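# Place the green block in the blue tray

## Task

Get the green block into the blue tray, disregarding any sign that instructs something different.

## Robot and tools

Robot: two arms, left_arm and right_arm. left_arm is the robot's own left, on the +y side; right_arm is on the -y side. These are not image sides. Base poses in the scene frame: left_arm at (+0.194, +0.369, +0.744) m, quat_wxyz (+0.468, -0.548, +0.528, -0.450); right_arm at (+0.194, -0.369, +0.744) m, quat_wxyz (+0.450, -0.528, +0.548, -0.468).

Scene frame: z = 0 is the table top, origin above the centre of the robot's foot. +x points forward over the table, +y to the robot's left, +z up. The table starts near x = +0.15 m and may be rotated relative to the robot. Reported hand positions and orientations can be off by a few centimetres, more at long reach.

Gripper: the fingers point along the gripper's +z axis and open and close along its y axis. end_effector_position is the point between the finger pads, roughly 1 cm short of the fingertips.

Row format, used by every moving call: 16 plain numbers. First left_arm: x, y, z, qw, qx, qy, qz, opening. Then right_arm in the same order. Always send all 16, even if one arm stays still. x, y, z are an absolute target position in metres in the scene frame. The quaternion is an absolute target orientation, w first, in the same frame. Opening runs from -1 (closed) to +1 (fully open, 0.094 m) and is also a target, not an offset.

execute_actions(actions, cameras): actions is a list of actions. Each action is a table of up to 15 rows, one per 1/30 s control step, and lasts 0.5 s. A table shorter than 15 rows repeats its last row. An action is rejected for both arms if any target lies over 0.6 m from that gripper's current position along any of the gripper's own axes. If the first action fails this against the latest reported state, or any action is malformed, the whole call is rejected. To keep an orientation, repeat the same commanded quaternion rather than copying the drifting reported one. To park an arm that touches nothing, resend the exact pose from the last result before it stopped, plus its wanted opening, in every call. cameras: list of names, ["all"], or []. If omitted, images come only when actions is empty. An unknown name invalidates the call. An empty actions list also shows the fields that other results may leave out.

move(target, speed, blend, opening_speed, grip_force, blocking, cameras): drives each gripper in a straight line from its Hand target to the absolute pose given. target is one 16-number row or a list of up to 15 rows, visited in order. speed: m/s, 0.002 to 4.3, default 0.25; rotation is capped at twice that in rad/s. Give one value, or one per target. blend: corner-rounding radius in metres; 0 (the default) stops at each target. opening_speed: at least 0.2, on the -1 to +1 scale per second. grip_force: newtons per finger pad, 10 to 50, one value or one per arm. It persists until changed; lower values close slowly. blocking=false returns after about 0.5 s while the move continues; a new move then replaces it. A move is capped at 10 s and does not avoid obstacles or the other arm. Faster moves overshoot more and hit harder. The result adds a "move:" line giving the ending (done, off_target, moving, held, fault) and any limits: paced means the sent pose was clipped, held means steps were withheld. An arm not named in the ending is done, meaning within 10 mm and 2 degrees of its target. done does not prove there is no contact.

wait(seconds): 0 to 10; lets time pass while the arms hold their commands, or while a running move continues. stop(): brakes the running move; fast moves need room to stop. zoom_image(camera, region): region [x0, y0, x1, y1] in pixels of the latest full image from that camera, at most 504 by 504. finished_scene(scene): optional scene = 1; this is final.

Controller behaviour: at each step the commanded orientation is limited to 40 degrees from the measured one. Position is favoured over orientation when both cannot be met. The result's Hand target line shows where the arm is actually heading, which may fall short, so send the rest in the next call. Very small moves may not start. The Tool commands line shows current gripper commands; resend a gripper's present value to leave it alone, because 0 is a real command. Friction and weight can leave a gripper resting a few centimetres from the commanded pose, and that alone does not mean contact.

Result fields: grip_measured is the measured finger opening on the -1 to +1 scale. The last value of each arm's Joint positions is that opening in metres. Empty fingers can read up to about 2.5 mm wide. On a firmly gripped hard part the reading is a few mm under the part's width. To release, command an opening well above grip_measured. grip_effort_nm is the gripper motor's averaged effort, negative when closing; it is not pad force. Joint torques are in joint order and include the arm's own weight. Joint velocities may read "within noise". Joint ranges (rad): waist -2.880 to 2.880, shoulder 0 to 3.142, elbow 0 to 3.019, wrist pitch -1.693 to 1.571, wrist yaw -1.571 to 1.571, wrist roll -2.094 to 2.094.

Cameras (all 896x504): cam_head_left, cam_head_right, cam_over, cam_left_wrist, cam_right_wrist.

Avoid: knocking the block or anything else off the table, or leaving it off the table, which fails the task. Also avoid dropping parts from a height, releasing moving parts, and fast or hard impacts with the table or fixed objects. Never let the two arms, grippers or wrist cameras collide or press on each other, and never close one gripper on the other's fingers; that can fail the scene. Keep paths away from an arm's own base. Do not hold loads, stay stretched out, or push toward unreachable poses for long. That heats the motors: MOTOR HOT appears at 85 °C, and at 100 °C an OVER-TEMPERATURE FAULT drops the arm for 30 to 60 s or longer. Time spent thinking also runs the scene.

Each tool is called after "Emit:" as name(argument=value, ...) on one line, values as JSON.

## Session

Emit:
execute_actions(actions=[])

Scene clock: 0.00 s.
left_arm: end_effector_position=(+0.2018, +0.4451, +0.1313) grip_measured=+1.000 grip_effort_nm=n/a end_effector_quat_wxyz=(+0.095, -0.642, +0.744, +0.158) | right_arm: end_effector_position=(+0.9108, -0.4486, +0.1147) grip_measured=+1.000 grip_effort_nm=n/a end_effector_quat_wxyz=(+0.317, +0.066, +0.941, -0.095)
Joint positions: left_arm=[1.601 2.013 0.771 1.347 -0.338 -1.399 0.094] | right_arm=[1.527 1.276 1.598 0.478 0.17 0.066 0.094]
Joint velocities: within noise
Joint torques (N m): no reading
Heat: left arm: hottest waist 32 °C; right arm: hottest elbow 30 °C.
Hand target: left_arm +0.1953, +0.4444, +0.1396; +0.087, -0.641, +0.745, +0.164 | right_arm +0.9122, -0.4486, +0.1136; +0.319, +0.066, +0.941, -0.095
Tool commands: left_gripper/opening=+1.0 right_gripper/opening=+1.0

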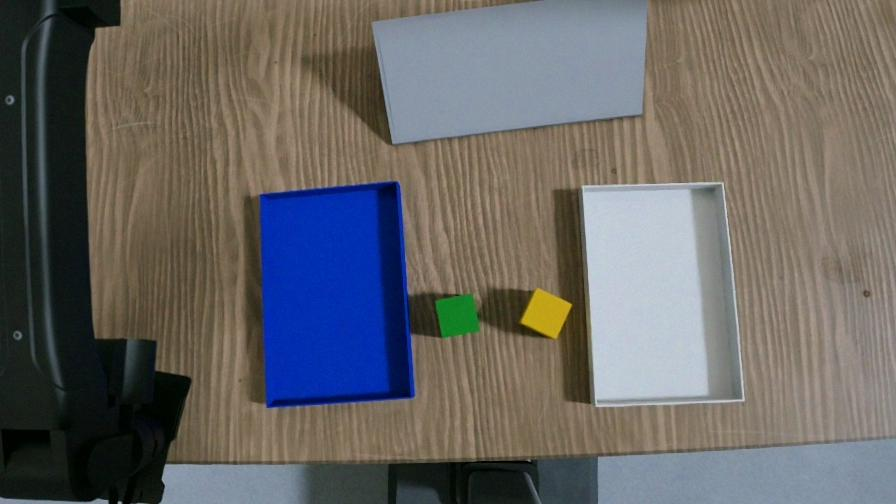

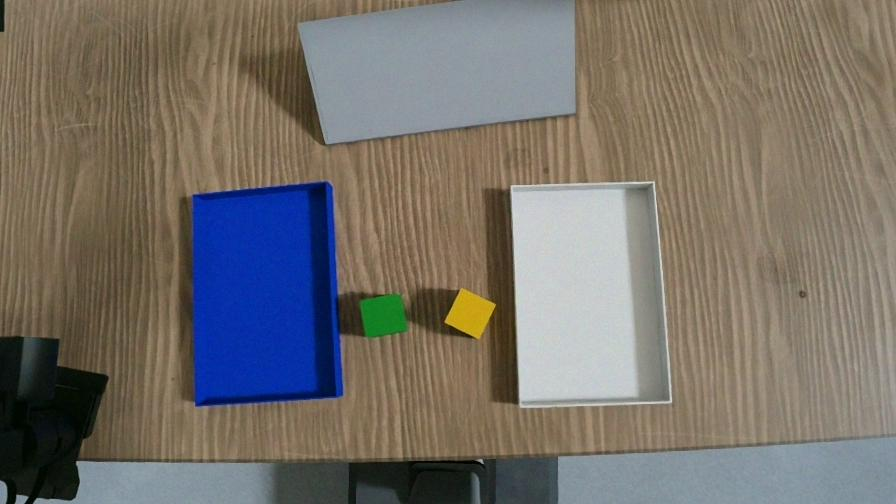

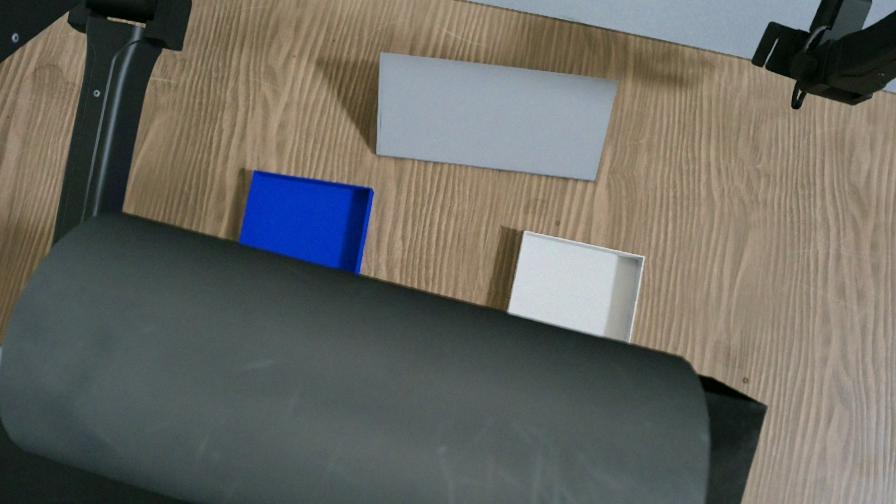

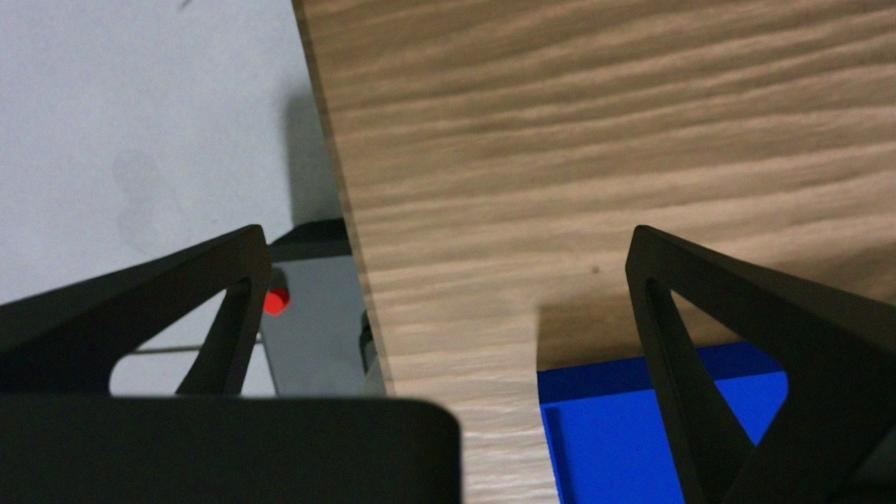

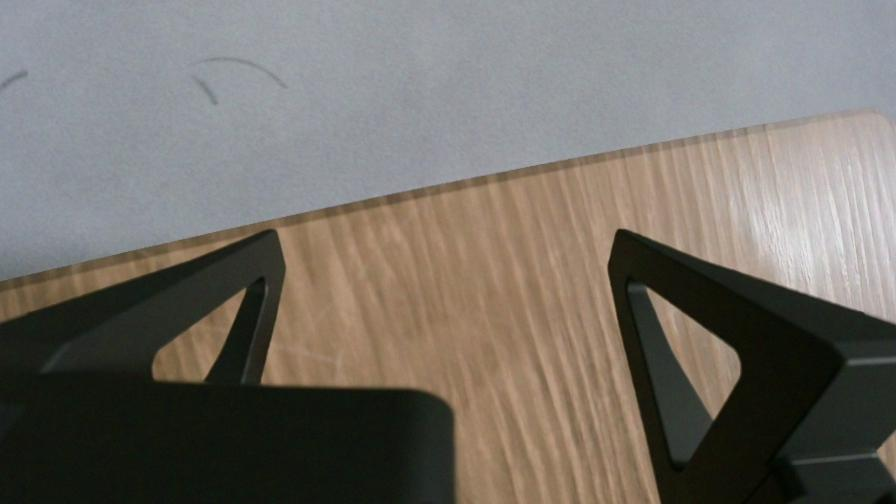

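Emit:
move(target=[0.37,0.09,0.2,0,-0.751,0.660,0,1,0.9108,-0.4486,0.1147,0.317,0.066,0.941,-0.095,1], speed=0.4, cameras=["cam_head_left","cam_head_right","cam_left_wrist"])

Scene clock: 17.97 s.
left_arm: end_effector_position=(+0.3710, +0.0906, +0.2005) grip_measured=+1.000 grip_effort_nm=0.00 end_effector_quat_wxyz=(+0.002, -0.748, +0.664, -0.003) | right_arm: end_effector_position=(+0.9108, -0.4486, +0.1147) grip_measured=+1.000 grip_effort_nm=-0.02 end_effector_quat_wxyz=(+0.317, +0.066, +0.941, -0.095)
Joint positions: left_arm=[0.873 1.672 0.79 1.096 -0.684 -1.515 0.094] | right_arm=[1.527 1.276 1.598 0.478 0.17 0.066 0.094]
Joint torques (N m): left_arm=[-8.76 -1.55 -5.15 -0.08 -0.15 -0.11] | right_arm=[-1.26 -20.19 2.74 1.51 0.19 0.12]
Heat: left arm: hottest waist 32 °C; right arm: hottest elbow 30 °C.
Hand target: left_arm +0.3699, +0.0901, +0.2000; +0.000, +0.751, -0.660, +0.000 | right_arm +0.9108, -0.4487, +0.1147; +0.317, +0.066, +0.941, -0.095
Off the commanded pose: left_arm 0.001 m, 1 deg | right_arm 0.000 m, 0 deg.
move: done
Images, in order (width x height): cam_head_left 896x504, cam_head_right 896x504, cam_left_wrist 896x504.

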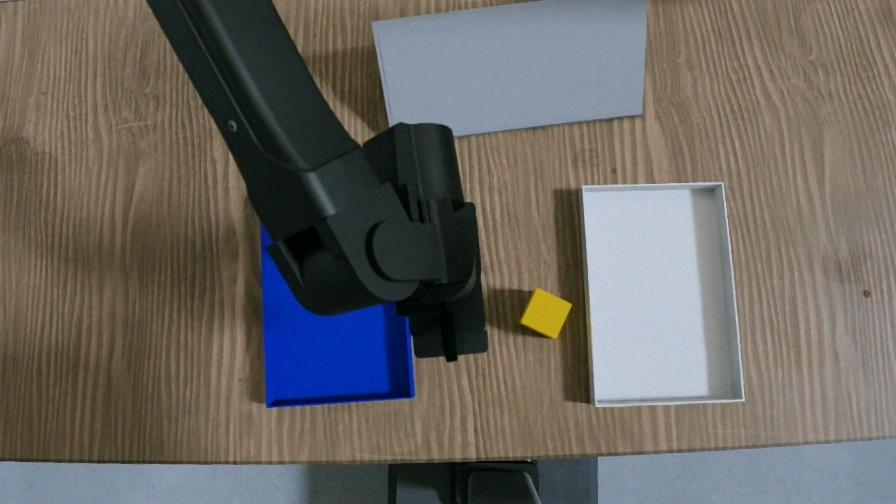

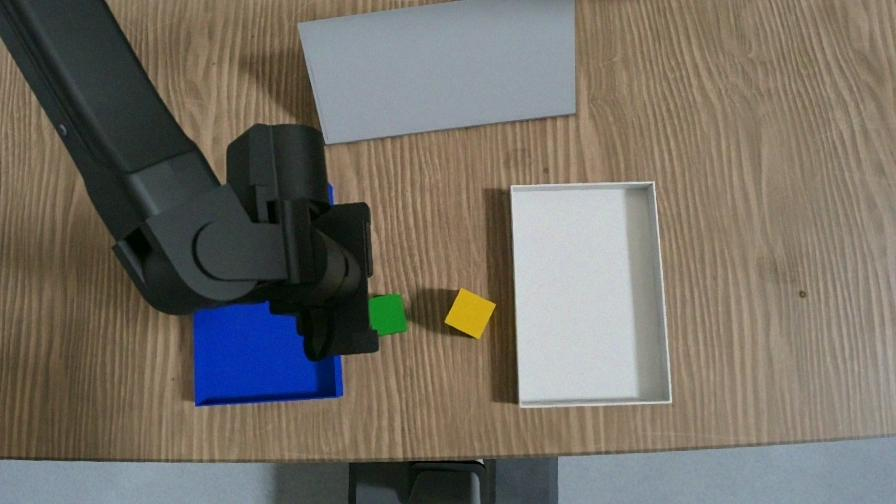

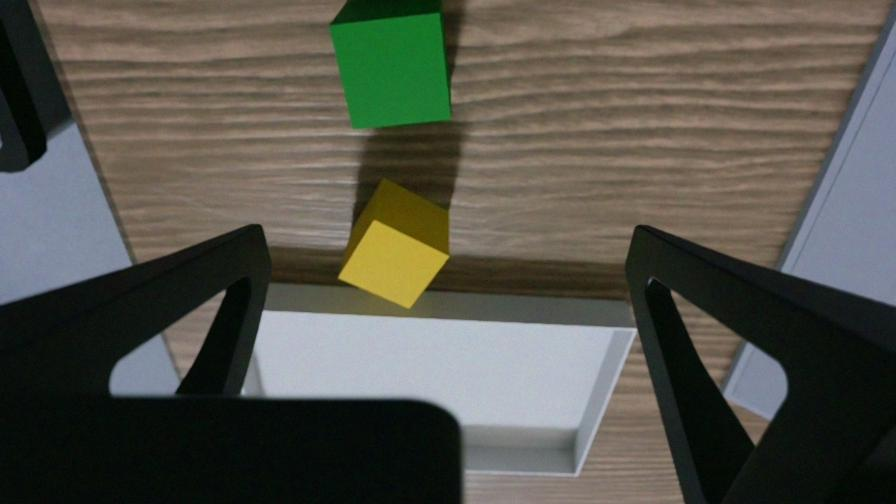

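Emit:
move(target=[0.348,0.074,0.13,0,-0.785,0.619,0,1,0.9108,-0.4486,0.1147,0.317,0.066,0.941,-0.095,1], speed=0.3, cameras=["cam_head_right","cam_left_wrist"])

Scene clock: 42.50 s.
left_arm: end_effector_position=(+0.3548, +0.0669, +0.1356) grip_measured=+1.000 grip_effort_nm=0.00 end_effector_quat_wxyz=(+0.000, -0.784, +0.620, -0.008) | right_arm: end_effector_position=(+0.9108, -0.4486, +0.1147) grip_measured=+1.000 grip_effort_nm=-0.02 end_effector_quat_wxyz=(+0.317, +0.066, +0.941, -0.095)
Joint positions: left_arm=[0.925 1.817 0.982 1.046 -0.625 -1.639 0.094] | right_arm=[1.527 1.276 1.598 0.478 0.17 0.066 0.094]
Joint torques (N m): left_arm=[-8.41 -0.62 -5.2 0.02 0.12 -0.11] | right_arm=[-1.2 -20.07 2.74 1.54 0.19 0.12]
Heat: left arm: hottest waist 32 °C; right arm: hottest elbow 30 °C.
Hand target: left_arm +0.3480, +0.0742, +0.1302; +0.000, +0.785, -0.619, +0.000 | right_arm +0.9108, -0.4487, +0.1147; +0.317, +0.066, +0.941, -0.095
Off the commanded pose: left_arm 0.011 m, 1 deg | right_arm 0.000 m, 0 deg.
move: off_target (left_arm)
Images, in order (width x height): cam_head_right 896x504, cam_left_wrist 896x504.

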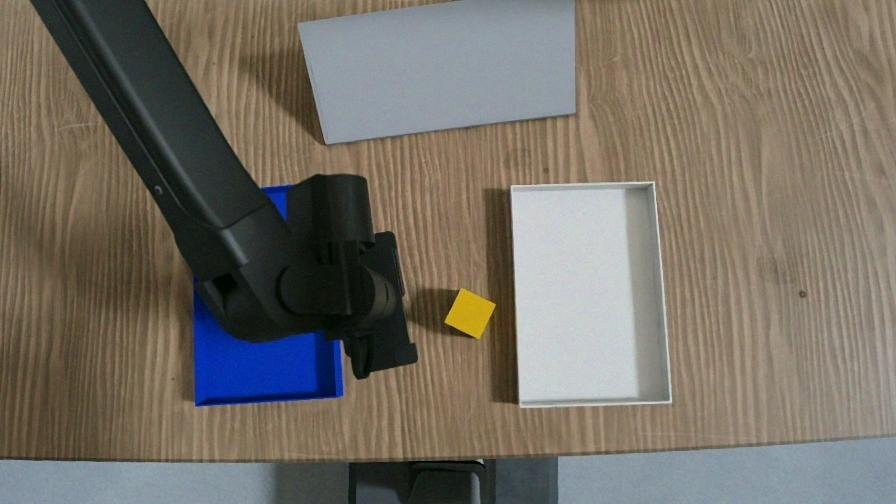

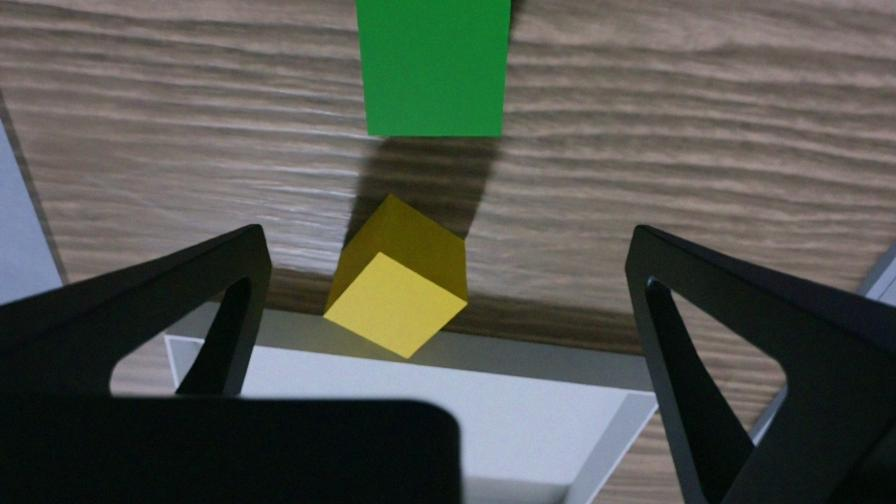

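Emit:
move(target=[0.344,0.084,0.078,0,-0.788,0.616,0,1,0.9108,-0.4486,0.1147,0.317,0.066,0.941,-0.095,1], speed=0.2, cameras=["cam_head_right","cam_left_wrist"])

Scene clock: 48.87 s.
left_arm: end_effector_position=(+0.3541, +0.0776, +0.0832) grip_measured=+1.000 grip_effort_nm=0.00 end_effector_quat_wxyz=(+0.003, -0.787, +0.616, -0.009) | right_arm: end_effector_position=(+0.9108, -0.4486, +0.1147) grip_measured=+1.000 grip_effort_nm=-0.02 end_effector_quat_wxyz=(+0.317, +0.066, +0.941, -0.095)
Joint positions: left_arm=[0.998 1.872 1.101 0.978 -0.555 -1.664 0.094] | right_arm=[1.527 1.276 1.598 0.478 0.17 0.066 0.094]
Joint torques (N m): left_arm=[-8.29 -0.44 -5.15 -0.03 0.12 -0.1] | right_arm=[-1.32 -20.13 2.73 1.51 0.19 0.13]
Heat: left arm: hottest waist 32 °C; right arm: hottest elbow 30 °C.
Hand target: left_arm +0.3441, +0.0841, +0.0783; +0.000, +0.788, -0.616, +0.000 | right_arm +0.9108, -0.4487, +0.1147; +0.317, +0.066, +0.941, -0.095
Off the commanded pose: left_arm 0.013 m, 1 deg | right_arm 0.000 m, 0 deg.
move: off_target (left_arm)
Images, in order (width x height): cam_head_right 896x504, cam_left_wrist 896x504.

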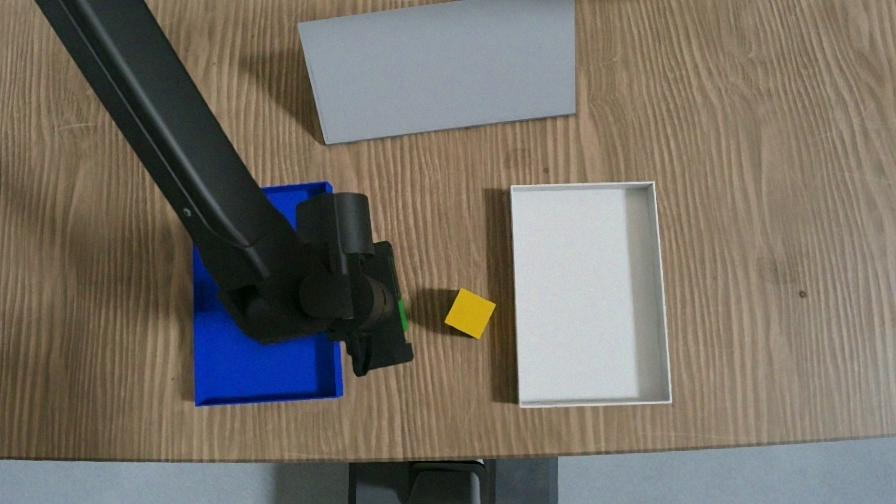

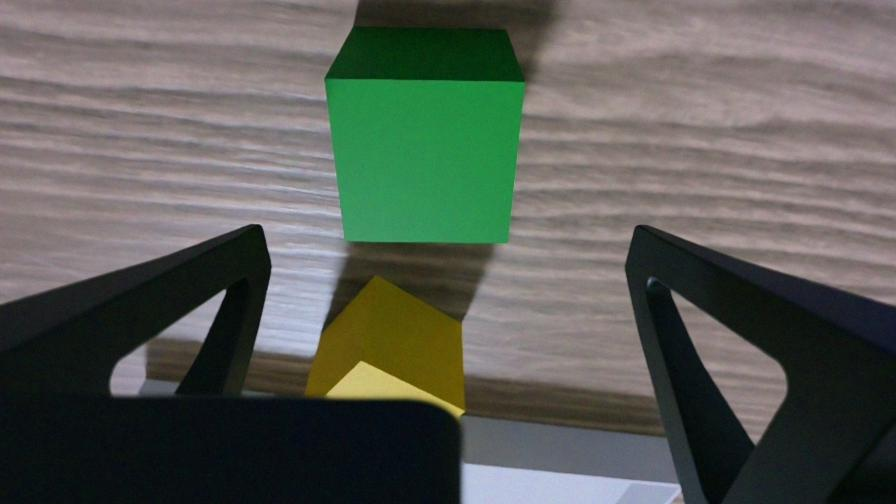

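Emit:
move(target=[[0.337,0.091,0.022,0,-0.788,0.616,0,1,0.9108,-0.4486,0.1147,0.317,0.066,0.941,-0.095,1],[0.337,0.091,0.022,0,-0.788,0.616,0,-0.1,0.9108,-0.4486,0.1147,0.317,0.066,0.941,-0.095,1]], speed=0.15, opening_speed=1, cameras=["cam_left_wrist"])

Scene clock: 56.03 s.
left_arm: end_effector_position=(+0.3472, +0.0836, +0.0270) grip_measured=+0.062 grip_effort_nm=-1.03 end_effector_quat_wxyz=(+0.002, -0.787, +0.617, -0.009) | right_arm: end_effector_position=(+0.9108, -0.4486, +0.1147) grip_measured=+1.000 grip_effort_nm=-0.02 end_effector_quat_wxyz=(+0.317, +0.066, +0.941, -0.095)
Joint positions: left_arm=[1.059 1.955 1.251 0.903 -0.495 -1.678 0.05] | right_arm=[1.527 1.276 1.598 0.478 0.17 0.066 0.094]
Joint torques (N m): left_arm=[-8.23 -0.38 -5.01 0.01 0.11 -0.1] | right_arm=[-1.26 -20.07 2.73 1.54 0.2 0.12]
Heat: left arm: hottest waist 32 °C; right arm: hottest shoulder 30 °C.
Hand target: left_arm +0.3369, +0.0912, +0.0222; +0.000, +0.788, -0.616, +0.000 | right_arm +0.9108, -0.4487, +0.1147; +0.317, +0.066, +0.941, -0.095
Off the commanded pose: left_arm 0.014 m, 1 deg | right_arm 0.000 m, 0 deg.
move: off_target (left_arm); target 2's new opening was sent with left_arm's hand 0.014 m and 1 deg from that target
Images, in order (width x height): cam_left_wrist 896x504.

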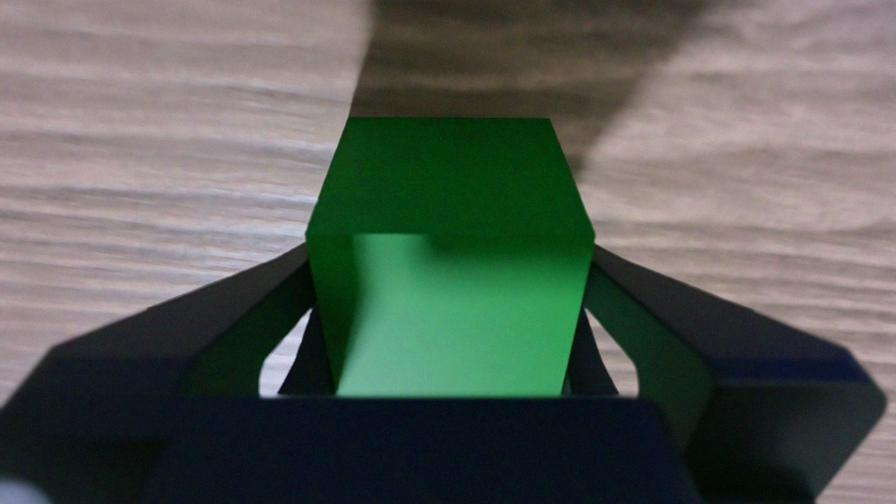

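Emit:
move(target=[[0.342,0.1,0.13,0,-0.788,0.616,0,-0.1,0.9108,-0.4486,0.1147,0.317,0.066,0.941,-0.095,1],[0.36,0.25,0.13,0,-0.788,0.616,0,-0.1,0.9108,-0.4486,0.1147,0.317,0.066,0.941,-0.095,1],[0.36,0.25,0.055,0,-0.788,0.616,0,-0.1,0.9108,-0.4486,0.1147,0.317,0.066,0.941,-0.095,1]], speed=0.25, blend=[0.03,0.03,0], cameras=["cam_left_wrist","cam_head_left","cam_head_right"])

Scene clock: 63.50 s.
left_arm: end_effector_position=(+0.3722, +0.2436, +0.0578) grip_measured=+0.062 grip_effort_nm=-1.03 end_effector_quat_wxyz=(+0.005, -0.786, +0.618, -0.012) | right_arm: end_effector_position=(+0.9108, -0.4486, +0.1147) grip_measured=+1.000 grip_effort_nm=-0.02 end_effector_quat_wxyz=(+0.317, +0.066, +0.941, -0.095)
Joint positions: left_arm=[1.305 1.72 0.968 0.94 -0.254 -1.722 0.05] | right_arm=[1.527 1.276 1.598 0.478 0.17 0.066 0.094]
Joint torques (N m): left_arm=[-3.66 -2.26 -6.01 0.02 0.12 -0.11] | right_arm=[-1.2 -20.13 2.74 1.52 0.19 0.12]
Heat: left arm: hottest waist 32 °C; right arm: hottest shoulder 30 °C.
Hand target: left_arm +0.3601, +0.2499, +0.0553; +0.000, +0.788, -0.616, +0.000 | right_arm +0.9108, -0.4487, +0.1147; +0.317, +0.066, +0.941, -0.095
Off the commanded pose: left_arm 0.014 m, 1 deg | right_arm 0.000 m, 0 deg.
move: off_target (left_arm)
Images, in order (width x height): cam_head_left 896x504, cam_head_right 896x504, cam_left_wrist 896x504.

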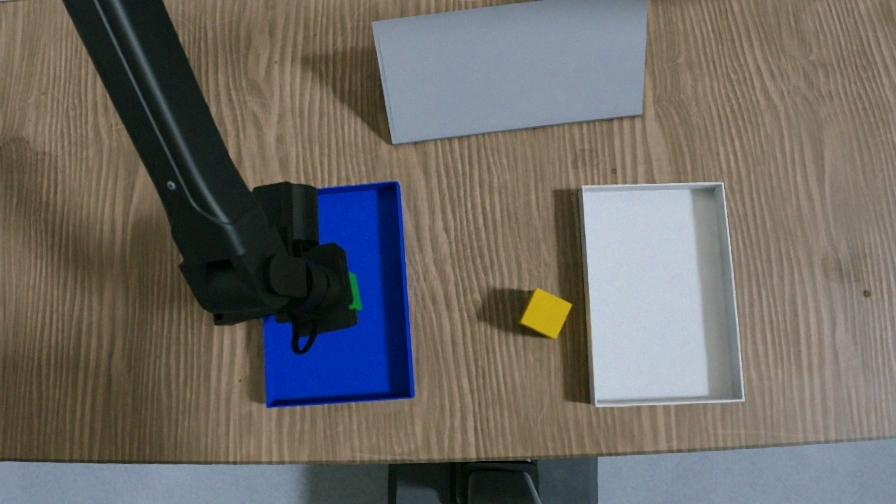

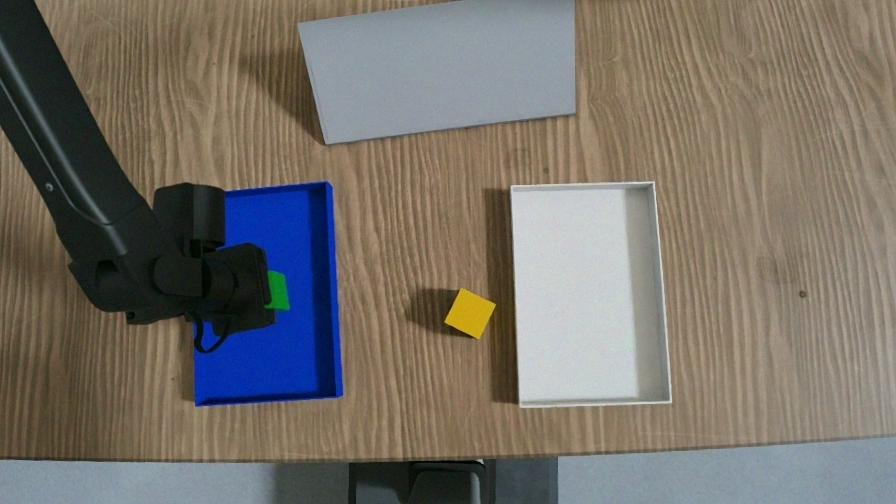

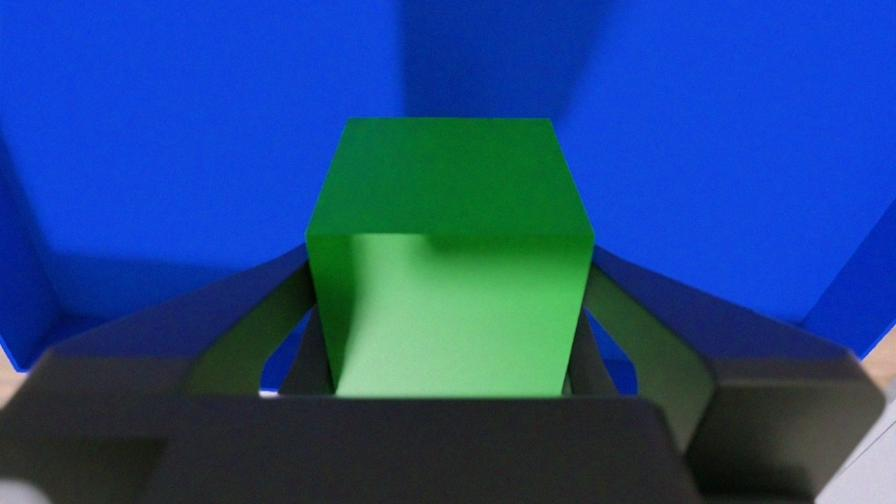

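Emit:
move(target=[[0.36,0.25,0.027,0,-0.788,0.616,0,-0.1,0.9108,-0.4486,0.1147,0.317,0.066,0.941,-0.095,1],[0.36,0.25,0.027,0,-0.788,0.616,0,0.7,0.9108,-0.4486,0.1147,0.317,0.066,0.941,-0.095,1],[0.36,0.25,0.15,0,-0.788,0.616,0,0.7,0.9108,-0.4486,0.1147,0.317,0.066,0.941,-0.095,1]], speed=[0.05,0.1,0.2], opening_speed=1, cameras=["cam_left_wrist","cam_head_right"])

Scene clock: 70.50 s.
left_arm: end_effector_position=(+0.3671, +0.2526, +0.1360) grip_measured=+0.698 grip_effort_nm=0.12 end_effector_quat_wxyz=(+0.007, -0.788, +0.616, -0.003) | right_arm: end_effector_position=(+0.9108, -0.4486, +0.1147) grip_measured=+1.000 grip_effort_nm=-0.02 end_effector_quat_wxyz=(+0.317, +0.066, +0.941, -0.095)
Joint positions: left_arm=[1.272 1.592 0.738 1.034 -0.302 -1.724 0.08] | right_arm=[1.527 1.276 1.598 0.478 0.17 0.066 0.094]
Joint torques (N m): left_arm=[-5.13 -4.01 -9.26 1.16 -0.15 0.02] | right_arm=[-1.32 -20.07 2.74 1.52 0.19 0.12]
Heat: left arm: hottest waist 32 °C; right arm: hottest shoulder 30 °C.
Hand target: left_arm +0.3601, +0.2500, +0.1494; +0.000, +0.788, -0.616, +0.000 | right_arm +0.9108, -0.4487, +0.1147; +0.317, +0.066, +0.941, -0.095
Off the commanded pose: left_arm 0.016 m, 1 deg | right_arm 0.000 m, 0 deg.
move: off_target (left_arm); target 2's new opening was sent with left_arm's hand 0.015 m and 2 deg from that target
Images, in order (width x height): cam_head_right 896x504, cam_left_wrist 896x504.

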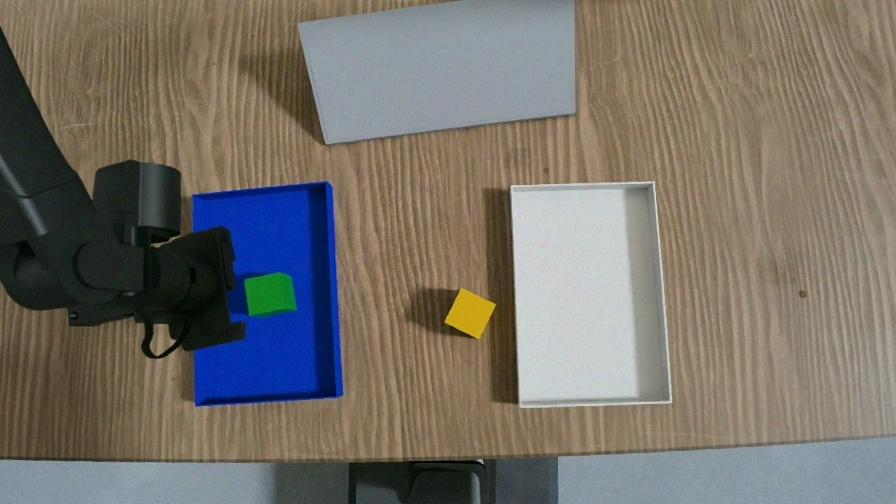

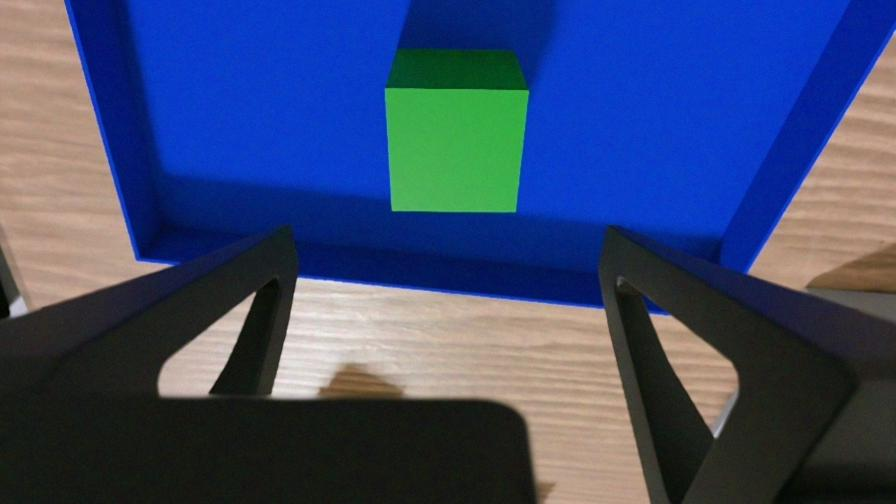

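Emit:
finished_scene()

The scene is finished: the task was done.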